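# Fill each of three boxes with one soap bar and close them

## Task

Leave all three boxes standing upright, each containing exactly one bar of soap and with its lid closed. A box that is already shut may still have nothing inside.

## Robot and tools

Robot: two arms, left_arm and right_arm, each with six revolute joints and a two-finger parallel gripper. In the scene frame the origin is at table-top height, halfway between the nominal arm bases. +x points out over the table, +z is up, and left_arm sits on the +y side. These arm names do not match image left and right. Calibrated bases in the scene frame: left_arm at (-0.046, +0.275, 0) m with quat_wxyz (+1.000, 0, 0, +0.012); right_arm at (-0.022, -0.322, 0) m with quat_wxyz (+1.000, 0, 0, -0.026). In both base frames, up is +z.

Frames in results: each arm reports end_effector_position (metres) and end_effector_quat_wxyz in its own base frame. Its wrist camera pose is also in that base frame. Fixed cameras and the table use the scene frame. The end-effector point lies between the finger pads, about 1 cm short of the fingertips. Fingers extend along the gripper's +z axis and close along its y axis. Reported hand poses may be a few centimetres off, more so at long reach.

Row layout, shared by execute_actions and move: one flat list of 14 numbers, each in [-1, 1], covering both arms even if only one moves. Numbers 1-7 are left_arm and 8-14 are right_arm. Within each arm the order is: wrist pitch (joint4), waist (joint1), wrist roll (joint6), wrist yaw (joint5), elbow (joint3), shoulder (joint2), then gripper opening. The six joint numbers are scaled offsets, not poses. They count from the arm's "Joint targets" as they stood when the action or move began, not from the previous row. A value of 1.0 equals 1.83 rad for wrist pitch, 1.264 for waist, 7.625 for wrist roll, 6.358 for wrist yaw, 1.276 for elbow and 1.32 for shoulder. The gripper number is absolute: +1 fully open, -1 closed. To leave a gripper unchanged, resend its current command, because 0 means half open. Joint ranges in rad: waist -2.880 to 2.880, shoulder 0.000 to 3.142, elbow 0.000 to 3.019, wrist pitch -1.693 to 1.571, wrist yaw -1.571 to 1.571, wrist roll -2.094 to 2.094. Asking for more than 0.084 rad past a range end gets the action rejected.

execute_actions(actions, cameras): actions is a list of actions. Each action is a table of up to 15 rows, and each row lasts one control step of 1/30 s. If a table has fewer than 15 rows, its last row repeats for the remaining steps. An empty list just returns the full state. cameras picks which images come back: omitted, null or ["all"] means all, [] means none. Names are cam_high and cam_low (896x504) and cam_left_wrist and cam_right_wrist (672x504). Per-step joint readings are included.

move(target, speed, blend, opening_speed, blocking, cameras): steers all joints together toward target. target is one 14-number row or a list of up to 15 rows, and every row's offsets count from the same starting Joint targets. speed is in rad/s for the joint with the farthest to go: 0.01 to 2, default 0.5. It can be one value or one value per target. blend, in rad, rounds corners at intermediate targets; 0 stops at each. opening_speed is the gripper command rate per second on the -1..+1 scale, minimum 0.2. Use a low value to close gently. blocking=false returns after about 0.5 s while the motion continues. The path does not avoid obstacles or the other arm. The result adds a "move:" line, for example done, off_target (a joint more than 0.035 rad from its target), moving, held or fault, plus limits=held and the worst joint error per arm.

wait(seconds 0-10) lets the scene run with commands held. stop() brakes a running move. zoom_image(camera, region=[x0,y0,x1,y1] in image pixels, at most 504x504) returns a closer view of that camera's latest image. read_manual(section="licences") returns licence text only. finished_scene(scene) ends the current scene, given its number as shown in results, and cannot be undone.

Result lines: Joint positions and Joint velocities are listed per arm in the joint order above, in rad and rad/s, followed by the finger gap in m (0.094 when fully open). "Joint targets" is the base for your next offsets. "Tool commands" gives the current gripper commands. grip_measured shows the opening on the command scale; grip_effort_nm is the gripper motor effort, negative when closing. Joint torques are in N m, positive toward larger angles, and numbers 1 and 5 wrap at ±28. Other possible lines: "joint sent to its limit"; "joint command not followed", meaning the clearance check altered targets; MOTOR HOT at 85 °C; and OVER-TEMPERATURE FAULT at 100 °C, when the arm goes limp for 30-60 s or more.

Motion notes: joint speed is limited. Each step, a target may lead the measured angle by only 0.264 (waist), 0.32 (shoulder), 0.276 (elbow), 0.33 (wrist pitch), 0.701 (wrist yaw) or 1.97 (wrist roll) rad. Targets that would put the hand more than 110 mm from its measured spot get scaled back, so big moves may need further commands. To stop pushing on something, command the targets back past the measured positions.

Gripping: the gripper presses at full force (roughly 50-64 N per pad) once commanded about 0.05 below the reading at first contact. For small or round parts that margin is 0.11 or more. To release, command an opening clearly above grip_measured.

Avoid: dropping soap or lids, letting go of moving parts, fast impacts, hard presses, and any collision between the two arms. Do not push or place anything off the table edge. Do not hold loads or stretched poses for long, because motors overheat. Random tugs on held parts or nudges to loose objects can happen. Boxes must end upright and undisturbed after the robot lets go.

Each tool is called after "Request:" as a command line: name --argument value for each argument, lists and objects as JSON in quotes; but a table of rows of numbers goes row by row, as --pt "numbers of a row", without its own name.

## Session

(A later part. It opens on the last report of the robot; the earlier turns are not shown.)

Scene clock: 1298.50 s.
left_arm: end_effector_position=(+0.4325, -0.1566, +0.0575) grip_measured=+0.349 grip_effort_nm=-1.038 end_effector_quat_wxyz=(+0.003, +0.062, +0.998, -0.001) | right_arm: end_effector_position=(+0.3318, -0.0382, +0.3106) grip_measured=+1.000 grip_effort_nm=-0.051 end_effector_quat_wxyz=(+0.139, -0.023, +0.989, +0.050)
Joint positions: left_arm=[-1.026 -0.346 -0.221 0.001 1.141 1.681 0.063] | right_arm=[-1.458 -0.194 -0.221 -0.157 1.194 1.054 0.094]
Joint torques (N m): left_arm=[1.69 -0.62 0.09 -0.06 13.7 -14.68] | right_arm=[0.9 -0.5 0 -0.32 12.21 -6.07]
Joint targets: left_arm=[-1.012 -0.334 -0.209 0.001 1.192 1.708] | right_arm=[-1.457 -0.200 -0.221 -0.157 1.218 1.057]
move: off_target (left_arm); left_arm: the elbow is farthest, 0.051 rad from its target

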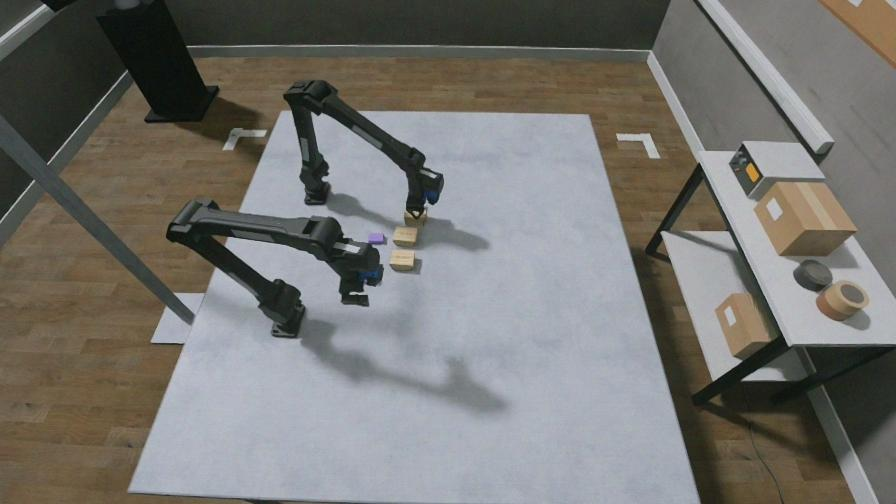

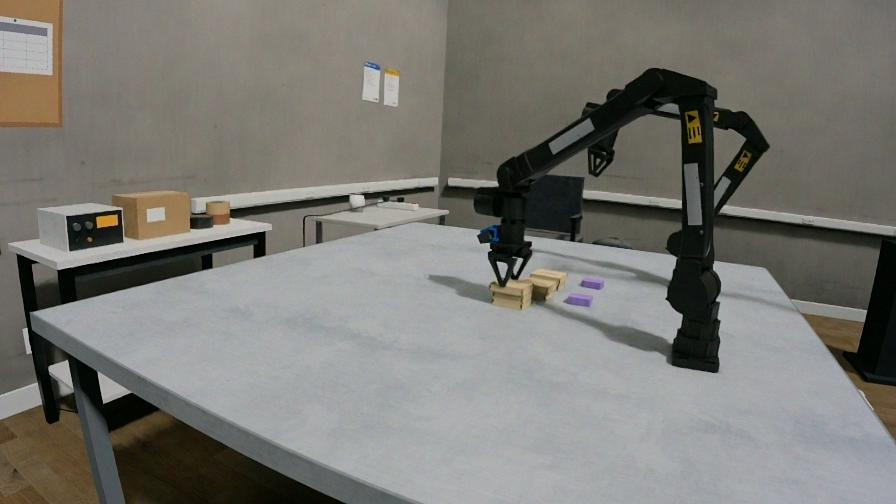

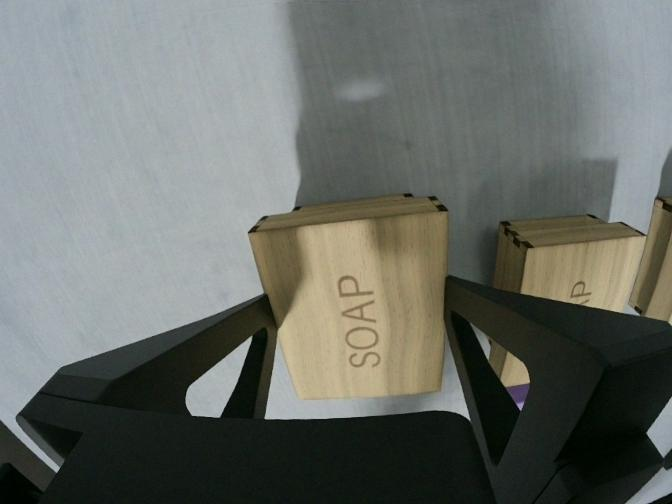

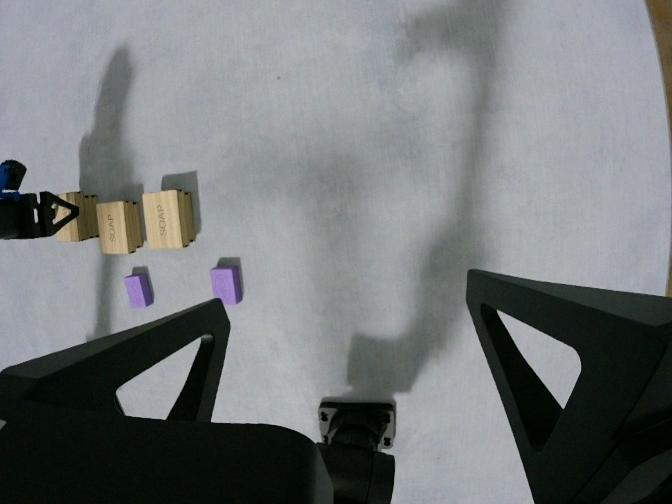

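Request:
move --target '[-0.002,0,0,0,0,0.0197,0.12,0,0,0,0,0,0,1]' --speed 0.08

Request:
zoom_image --camera "cam_low" --region '[470, 250, 570, 325]'

Request:
zoom_image --camera "cam_right_wrist" --region '[20, 160, 160, 265]'

Scene clock: 1308.63 s.
left_arm: end_effector_position=(+0.4340, -0.1568, +0.0523) grip_measured=+0.349 grip_effort_nm=-1.033 end_effector_quat_wxyz=(-0.002, +0.062, +0.998, +0.000) | right_arm: end_effector_position=(+0.3318, -0.0382, +0.3106) grip_measured=+1.000 grip_effort_nm=-0.046 end_effector_quat_wxyz=(+0.139, -0.023, +0.989, +0.050)
Joint positions: left_arm=[-1.026 -0.345 -0.221 0.001 1.147 1.697 0.063] | right_arm=[-1.458 -0.194 -0.221 -0.157 1.194 1.054 0.094]
Joint torques (N m): left_arm=[1.51 -0.56 0.08 -0.06 13.09 -14.04] | right_arm=[0.9 -0.44 0 -0.32 12.21 -6.01]
Joint targets: left_arm=[-1.015 -0.333 -0.209 0.001 1.193 1.735] | right_arm=[-1.457 -0.200 -0.221 -0.157 1.218 1.057]
move: off_target (left_arm); left_arm: the elbow is farthest, 0.045 rad from its target

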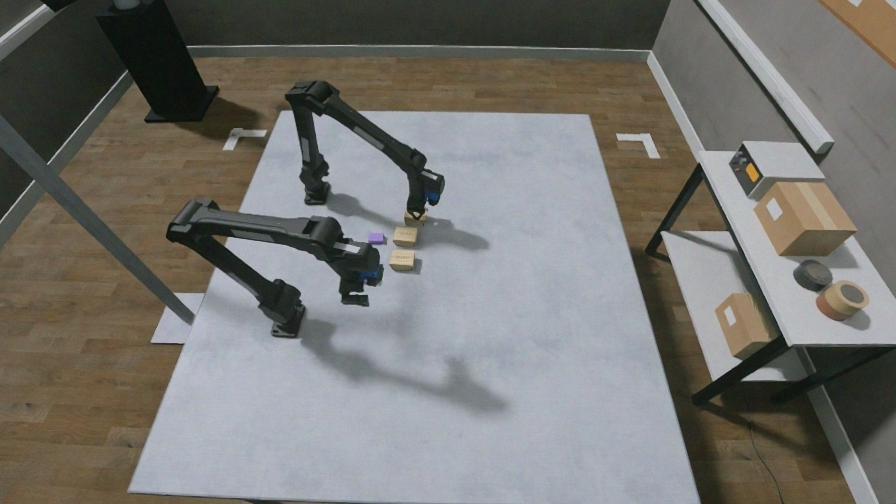

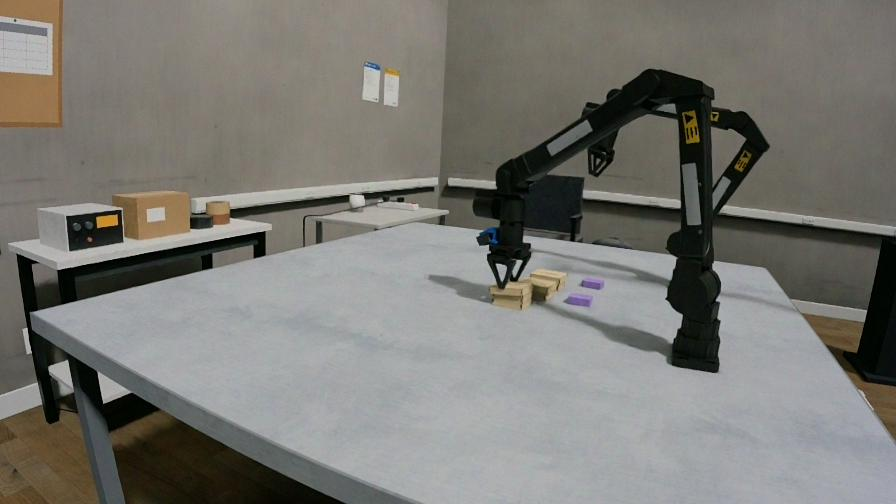

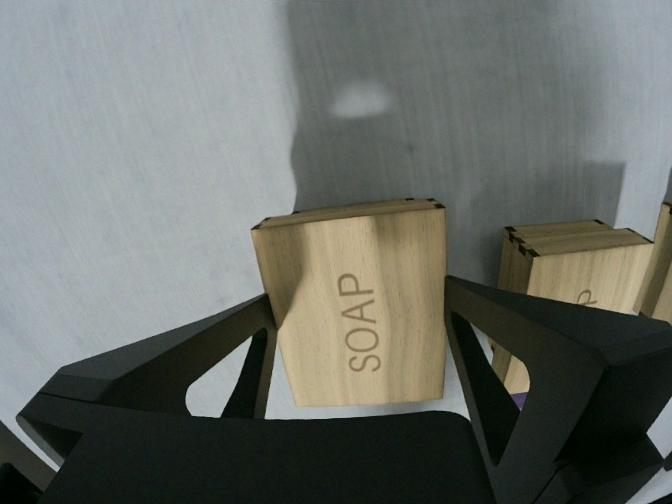

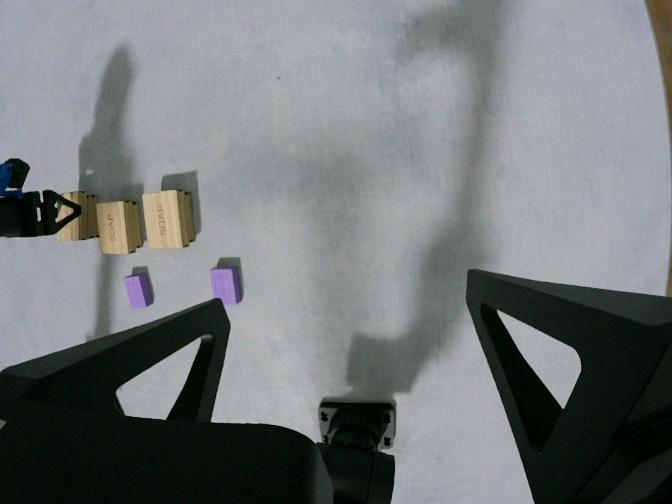

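Scaled by 5.040 from the camera's 896x504 image, which has a finer 1280x720 frame.

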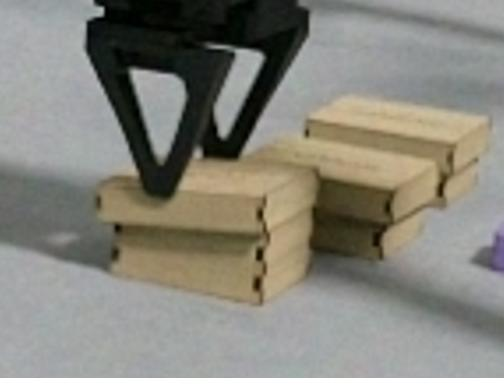

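Scaled by 3.600 from the camera's 672x504 image, which has a finer 960x720 frame.

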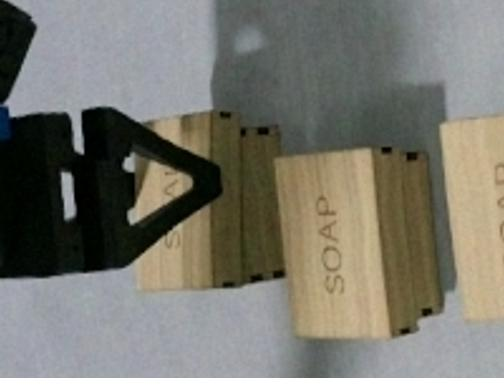

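Request:
move --pt "-0.02 0 0 0 0 -0.018 0.12 0 0 0 0 0 0 1" --pt "-0.02 0 0 0 0 0.004 0.12 0 0 0 0 0 0 1" --speed 0.08

Request:
zoom_image --camera "cam_low" --region '[470, 250, 570, 325]'

Request:
zoom_image --camera "cam_right_wrist" --region '[20, 160, 160, 265]'

Scene clock: 1329.97 s.
left_arm: end_effector_position=(+0.4329, -0.1564, +0.0523) grip_measured=+0.349 grip_effort_nm=-1.038 end_effector_quat_wxyz=(-0.008, +0.062, +0.998, +0.002) | right_arm: end_effector_position=(+0.3318, -0.0382, +0.3106) grip_measured=+1.000 grip_effort_nm=-0.042 end_effector_quat_wxyz=(+0.139, -0.023, +0.989, +0.050)
Joint positions: left_arm=[-1.04 -0.345 -0.221 0.001 1.154 1.701 0.063] | right_arm=[-1.458 -0.194 -0.221 -0.157 1.194 1.054 0.094]
Joint torques (N m): left_arm=[0.57 -0.67 0.08 -0.06 12.45 -14.04] | right_arm=[0.9 -0.5 0 -0.32 12.21 -6.07]
Joint targets: left_arm=[-1.052 -0.334 -0.209 0.001 1.193 1.740] | right_arm=[-1.457 -0.200 -0.221 -0.157 1.218 1.057]
move: off_target (left_arm); left_arm: the shoulder is farthest, 0.039 rad from its target

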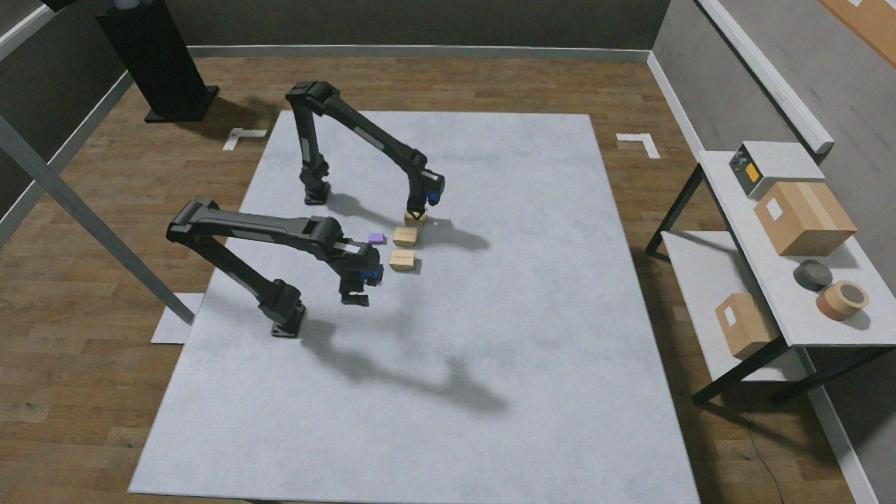

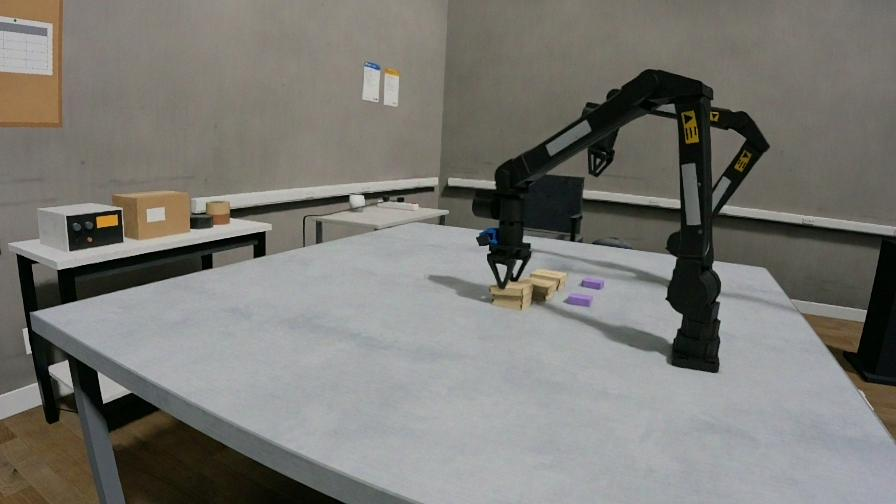

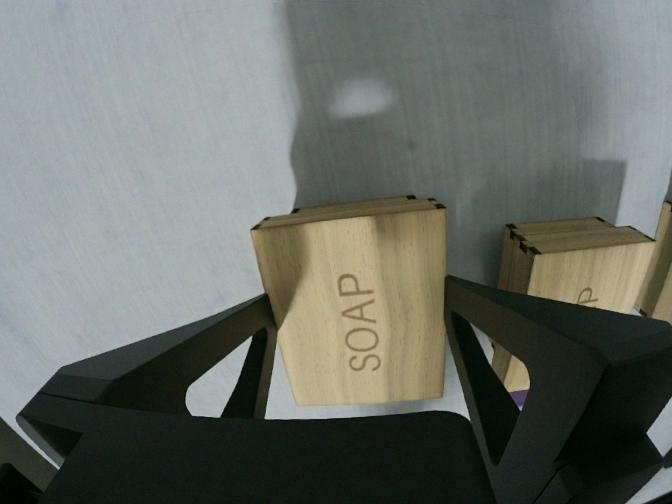

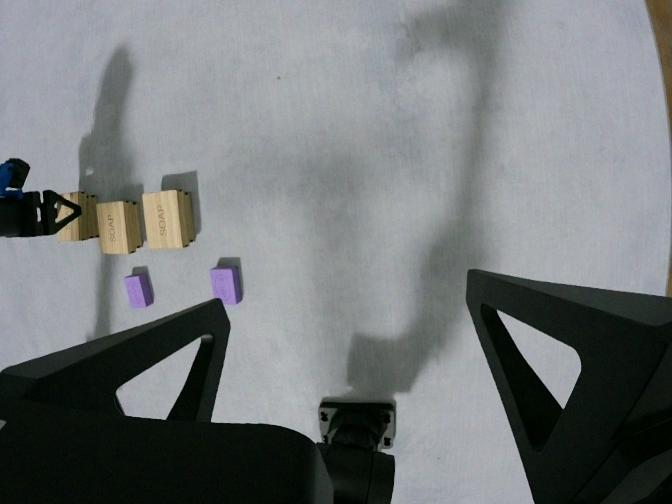

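Scaled by 5.040 from the camera's 896x504 image, which has a finer 1280x720 frame.

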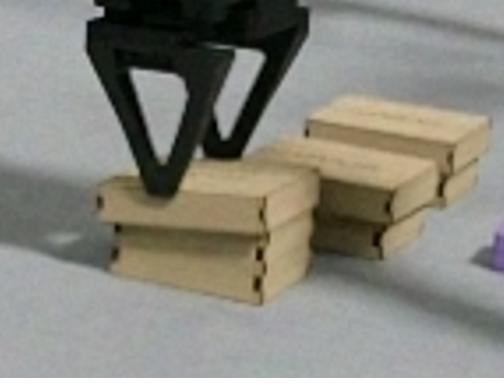

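Scaled by 3.600 from the camera's 672x504 image, which has a finer 960x720 frame.

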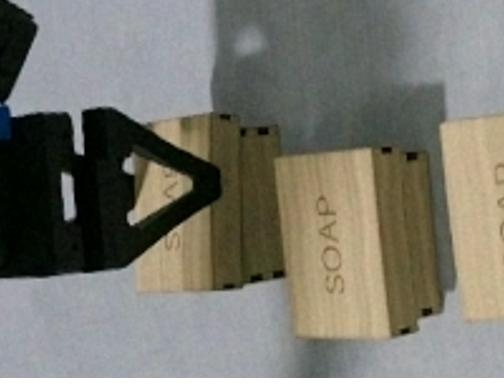

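Request:
move --pt "-0.002 0 0 0 -0.012 -0.04 0.12 0 0 0 0 0 0 1" --pt "-0.002 0 0 0 -0.018 -0.002 0.12 0 0 0 0 0 0 1" --speed 0.08

Request:
zoom_image --camera "cam_low" --region '[470, 250, 570, 325]'

Request:
zoom_image --camera "cam_right_wrist" --region '[20, 160, 160, 265]'

Scene clock: 1339.27 s.
left_arm: end_effector_position=(+0.4328, -0.1563, +0.0526) grip_measured=+0.349 grip_effort_nm=-1.038 end_effector_quat_wxyz=(-0.009, +0.062, +0.998, +0.002) | right_arm: end_effector_position=(+0.3318, -0.0382, +0.3106) grip_measured=+1.000 grip_effort_nm=-0.046 end_effector_quat_wxyz=(+0.139, -0.023, +0.989, +0.050)
Joint positions: left_arm=[-1.042 -0.345 -0.221 0.001 1.154 1.701 0.063] | right_arm=[-1.458 -0.194 -0.221 -0.157 1.194 1.054 0.094]
Joint torques (N m): left_arm=[0.47 -0.67 0.09 -0.06 10.39 -14.21] | right_arm=[0.91 -0.5 0 -0.32 12.21 -6.07]
Joint targets: left_arm=[-1.056 -0.334 -0.209 0.001 1.170 1.737] | right_arm=[-1.457 -0.200 -0.221 -0.157 1.218 1.057]
move: off_target (left_arm); left_arm: the shoulder is farthest, 0.036 rad from its target

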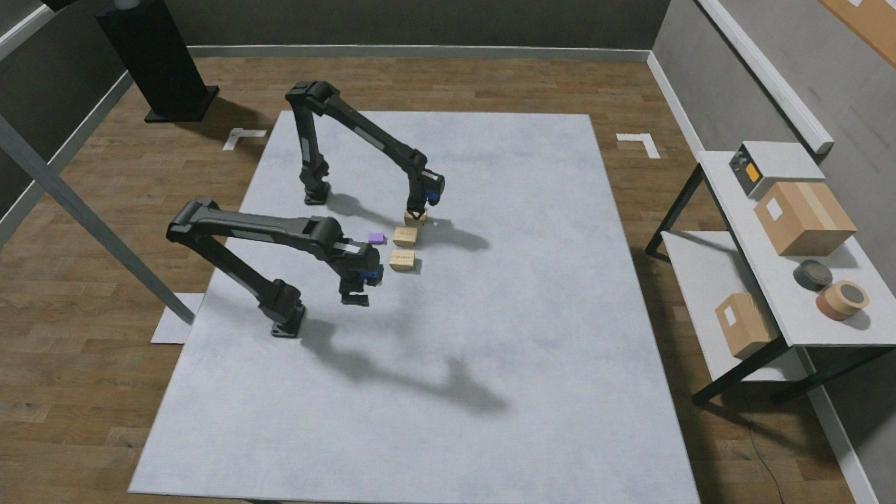

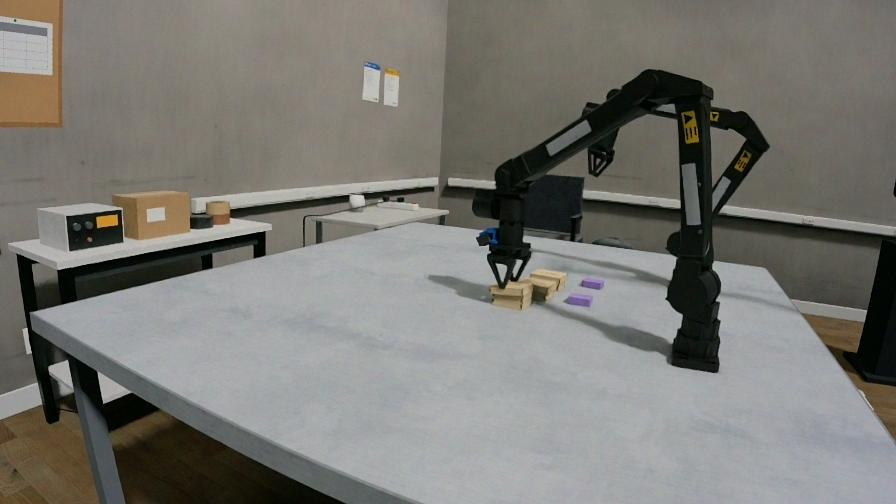

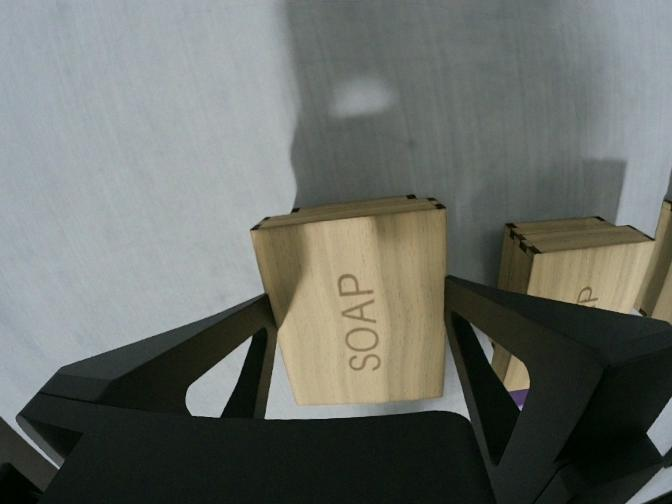

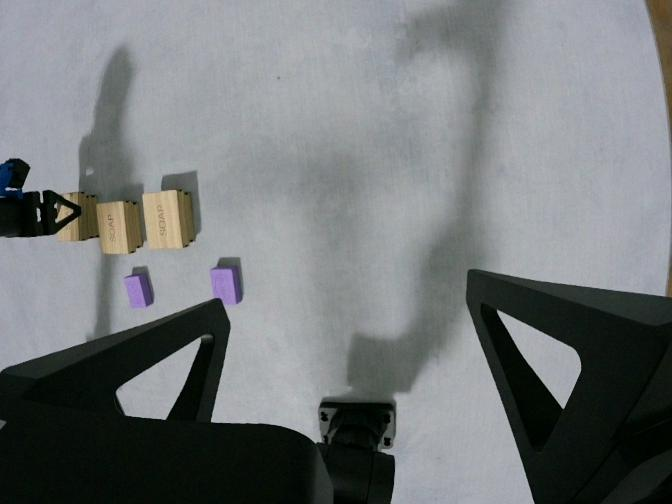

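Scaled by 5.040 from the camera's 896x504 image, which has a finer 1280x720 frame.

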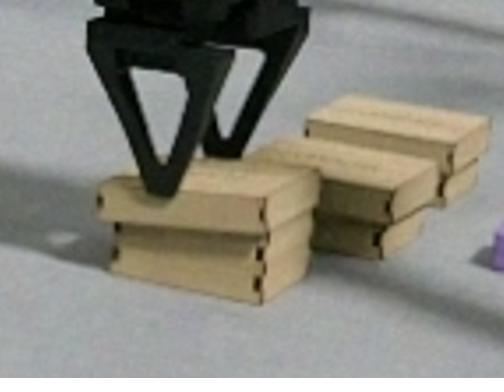

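Scaled by 3.600 from the camera's 672x504 image, which has a finer 960x720 frame.

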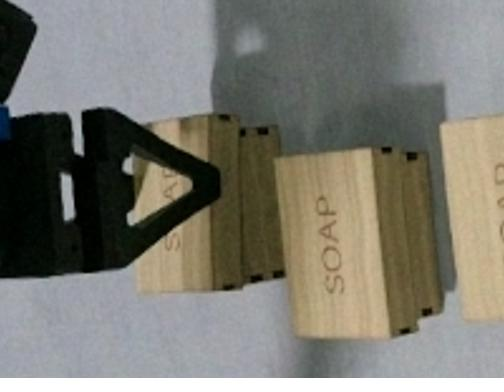

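Request:
move --pt "0 0 0 0 0 -0.076 0.12 0 0 0 0 0 0 1" --pt "0.031 0 0 0 -0.042 -0.057 0.12 0 0 0 0 0 0 1" --speed 0.1

Request:
zoom_image --camera "cam_low" --region '[470, 250, 570, 325]'

Request:
zoom_image --camera "cam_right_wrist" --region '[20, 160, 160, 265]'

Scene clock: 1357.07 s.
left_arm: end_effector_position=(+0.4316, -0.1559, +0.0637) grip_measured=+0.349 grip_effort_nm=-1.043 end_effector_quat_wxyz=(+0.015, +0.062, +0.998, -0.005) | right_arm: end_effector_position=(+0.3318, -0.0382, +0.3106) grip_measured=+1.000 grip_effort_nm=-0.066 end_effector_quat_wxyz=(+0.139, -0.023, +0.989, +0.050)
Joint positions: left_arm=[-1.012 -0.345 -0.221 0.001 1.127 1.656 0.063] | right_arm=[-1.458 -0.194 -0.221 -0.157 1.194 1.054 0.094]
Joint torques (N m): left_arm=[1.91 -0.67 0.08 -0.06 8.08 -16.38] | right_arm=[0.88 -0.5 0 -0.32 12.21 -6.07]
Joint targets: left_arm=[-0.999 -0.334 -0.209 0.001 1.116 1.662] | right_arm=[-1.457 -0.200 -0.221 -0.157 1.218 1.057]
move: done

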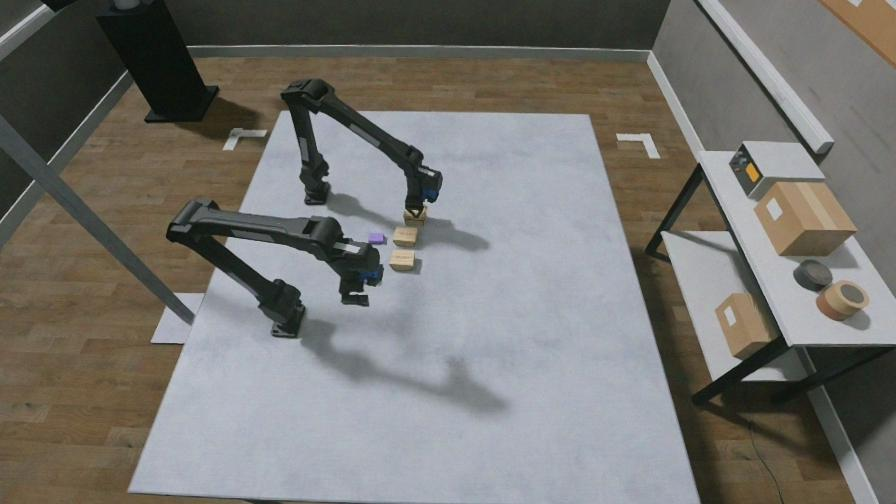

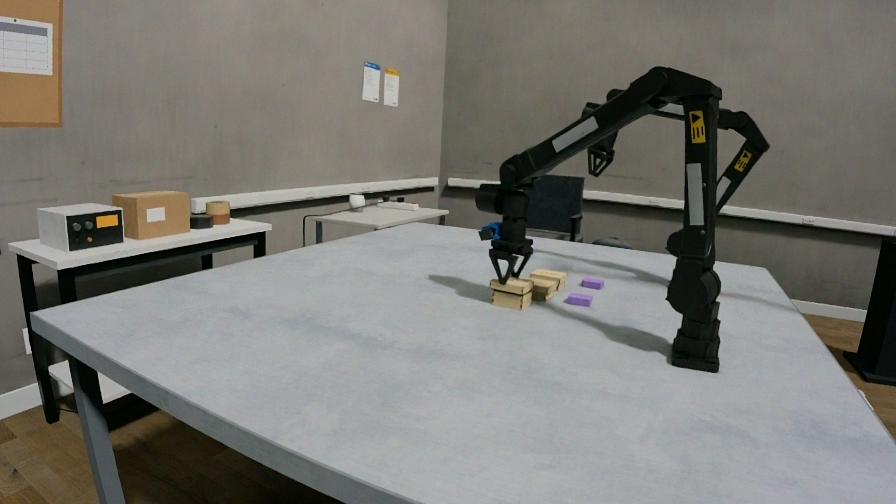

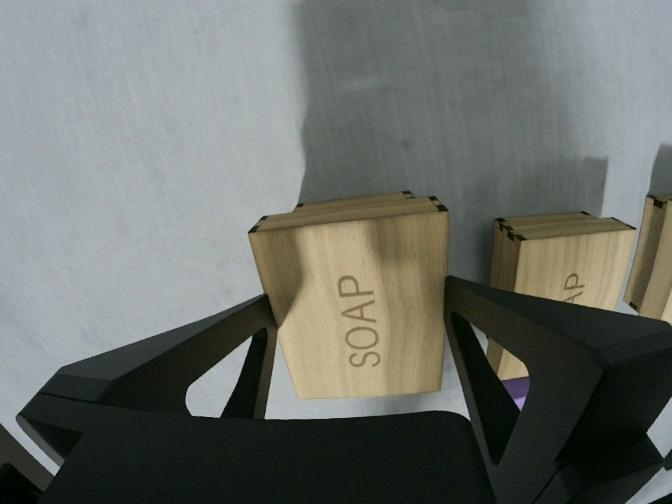

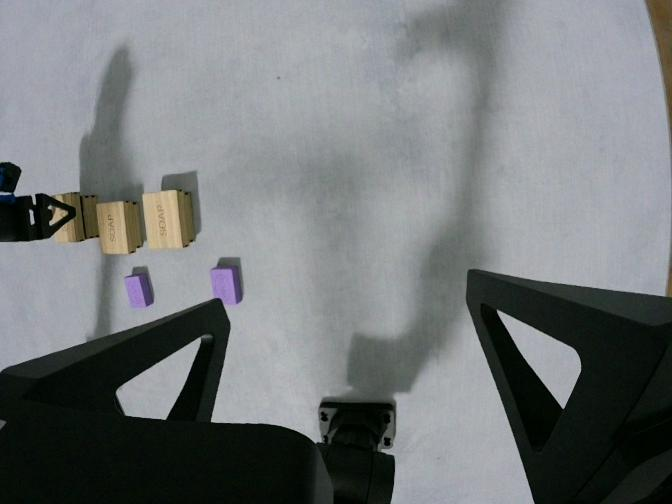

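Scaled by 5.040 from the camera's 896x504 image, which has a finer 1280x720 frame.

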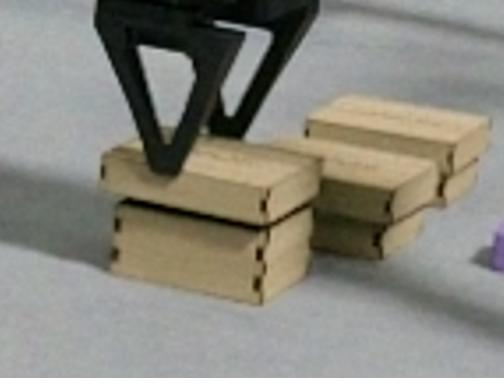

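Scaled by 3.600 from the camera's 672x504 image, which has a finer 960x720 frame.

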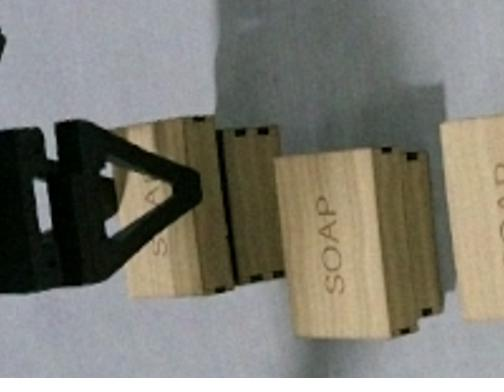

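Request:
move --target '[0,0,0,0,0,0.048,0.12,0,0,0,0,0,0,1]' --speed 0.08

Request:
zoom_image --camera "cam_low" --region '[470, 250, 570, 325]'

Request:
zoom_image --camera "cam_right_wrist" --region '[20, 160, 160, 265]'

Scene clock: 1366.73 s.
left_arm: end_effector_position=(+0.4310, -0.1555, +0.0573) grip_measured=+0.349 grip_effort_nm=-1.038 end_effector_quat_wxyz=(+0.008, +0.062, +0.998, -0.003) | right_arm: end_effector_position=(+0.3318, -0.0382, +0.3106) grip_measured=+1.000 grip_effort_nm=-0.051 end_effector_quat_wxyz=(+0.139, -0.023, +0.989, +0.050)
Joint positions: left_arm=[-1.011 -0.345 -0.221 0.001 1.127 1.671 0.063] | right_arm=[-1.458 -0.194 -0.221 -0.157 1.194 1.054 0.094]
Joint torques (N m): left_arm=[1.61 -0.67 0.08 -0.06 7.98 -12.1] | right_arm=[0.91 -0.44 0 -0.32 12.21 -6.07]
Joint targets: left_arm=[-0.999 -0.333 -0.209 0.001 1.116 1.725] | right_arm=[-1.457 -0.200 -0.221 -0.157 1.218 1.057]
move: off_target (left_arm); left_arm: the shoulder is farthest, 0.055 rad from its target

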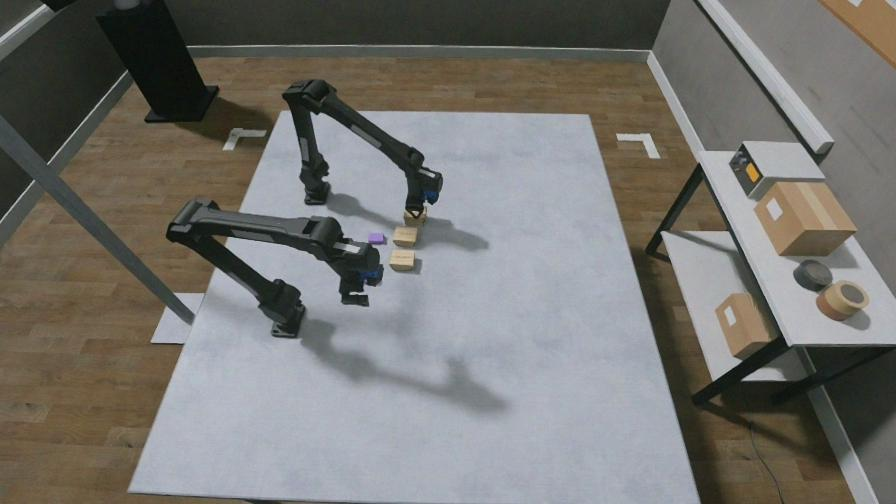

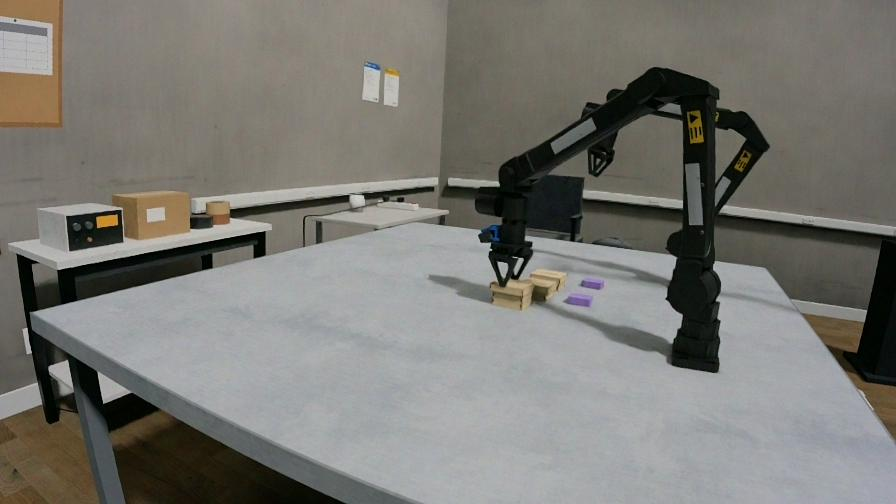

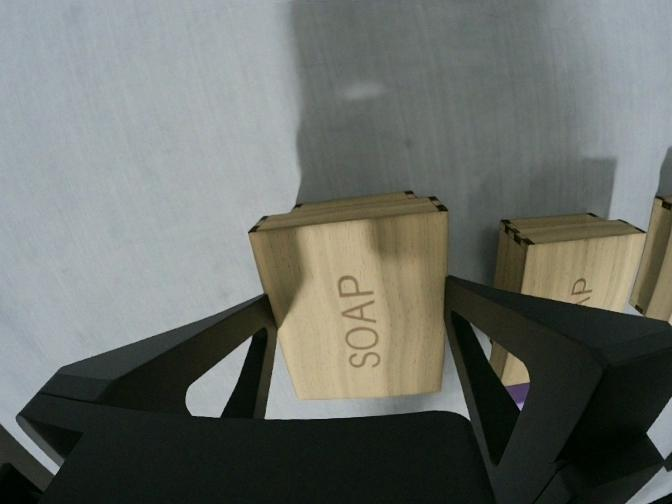

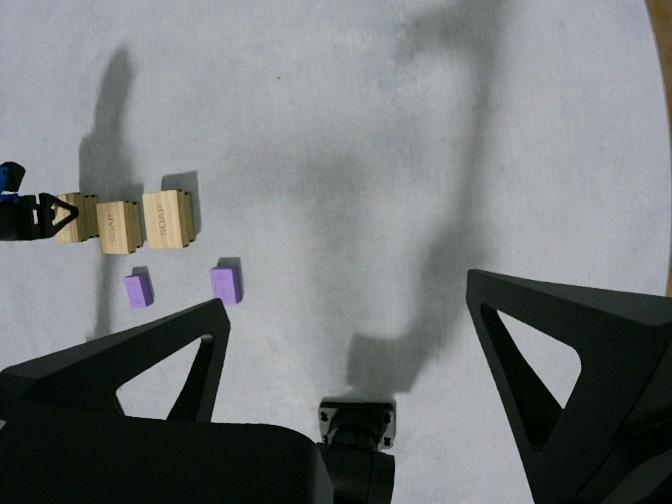

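Scaled by 5.040 from the camera's 896x504 image, which has a finer 1280x720 frame.

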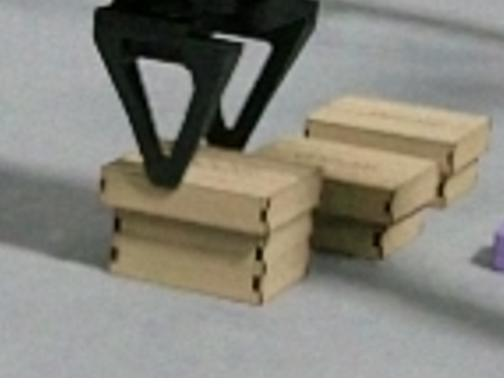

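Scaled by 3.600 from the camera's 672x504 image, which has a finer 960x720 frame.

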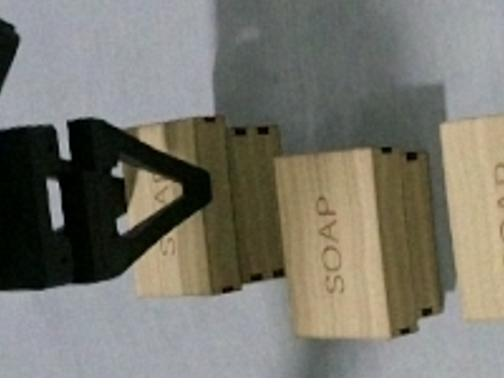

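Request:
move --pt "0 0 0 0 0 -0.045 0.12 0 0 0 0 0 0 1" --pt "0 0.006 0 0 0 -0.045 0.12 0 0 0 0 0 0 1" --pt "0 0.006 0 0 0 0.0 0.12 0 0 0 0 0 0 1" --speed 0.08

Request:
zoom_image --camera "cam_low" --region '[470, 250, 570, 325]'

Request:
zoom_image --camera "cam_right_wrist" --region '[20, 160, 160, 265]'

Scene clock: 1395.50 s.
left_arm: end_effector_position=(+0.4311, -0.1555, +0.0573) grip_measured=+0.349 grip_effort_nm=-1.043 end_effector_quat_wxyz=(+0.008, +0.062, +0.998, -0.003) | right_arm: end_effector_position=(+0.3318, -0.0382, +0.3106) grip_measured=+1.000 grip_effort_nm=-0.051 end_effector_quat_wxyz=(+0.139, -0.023, +0.989, +0.050)
Joint positions: left_arm=[-1.01 -0.344 -0.22 0.002 1.127 1.671 0.063] | right_arm=[-1.458 -0.194 -0.221 -0.157 1.194 1.054 0.094]
Joint torques (N m): left_arm=[1.61 -0.38 0.08 -0.13 7.97 -12.04] | right_arm=[0.9 -0.44 0 -0.32 12.21 -6.07]
Joint targets: left_arm=[-0.999 -0.326 -0.209 0.001 1.116 1.725] | right_arm=[-1.457 -0.200 -0.221 -0.157 1.218 1.057]
move: off_target (left_arm); left_arm: the shoulder is farthest, 0.054 rad from its target

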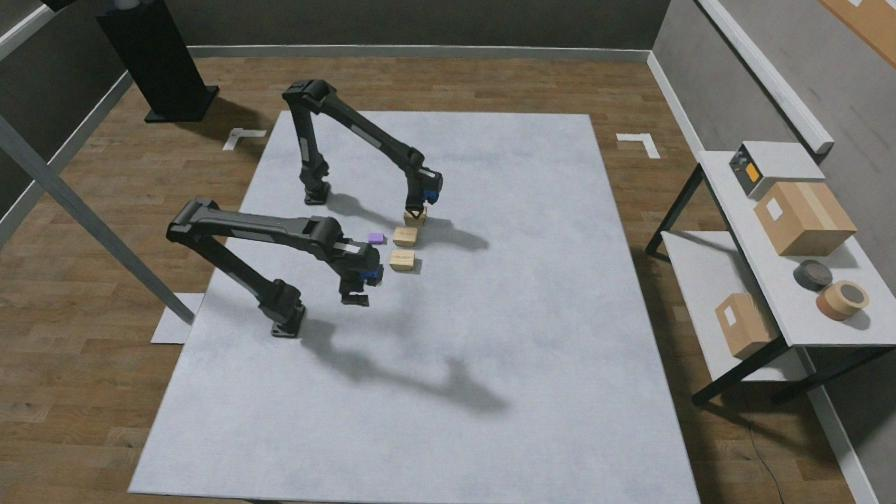

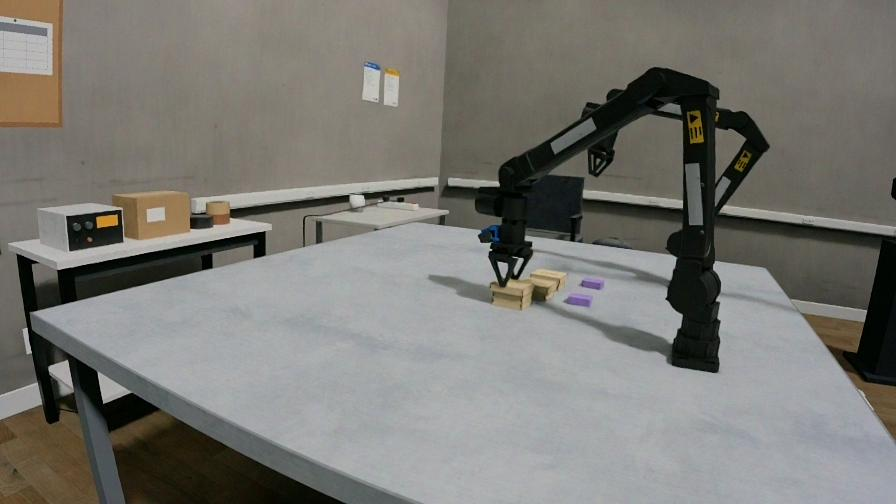

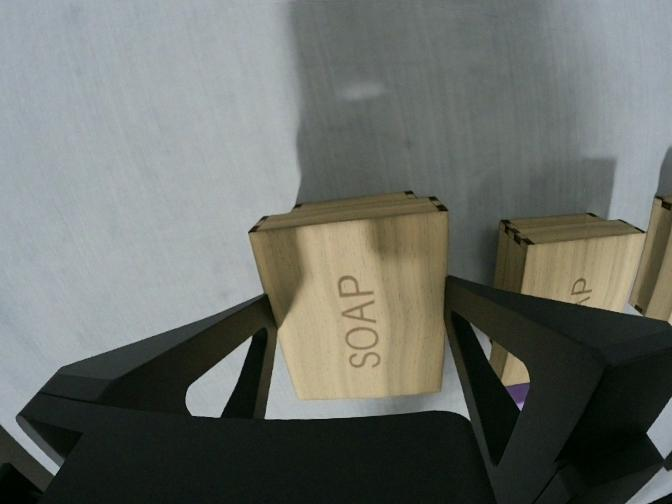

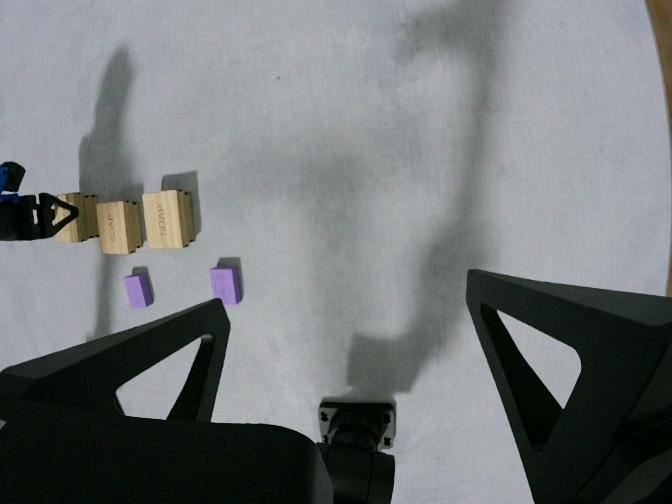

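Scaled by 5.040 from the camera's 896x504 image, which has a finer 1280x720 frame.

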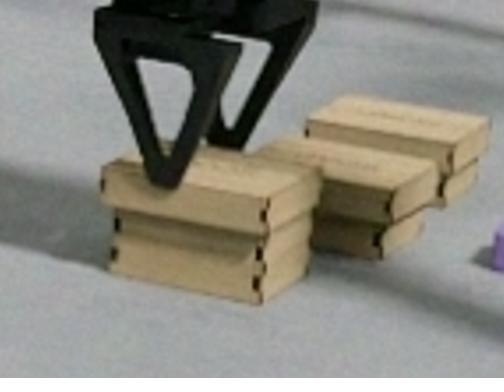

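Scaled by 3.600 from the camera's 672x504 image, which has a finer 960x720 frame.

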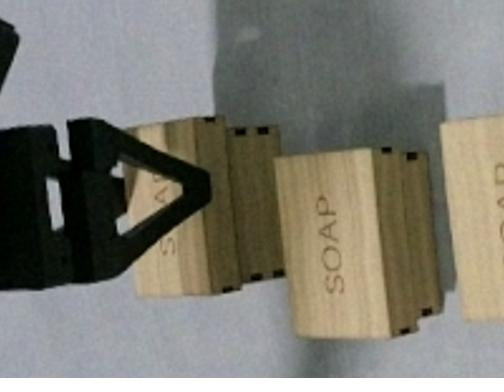

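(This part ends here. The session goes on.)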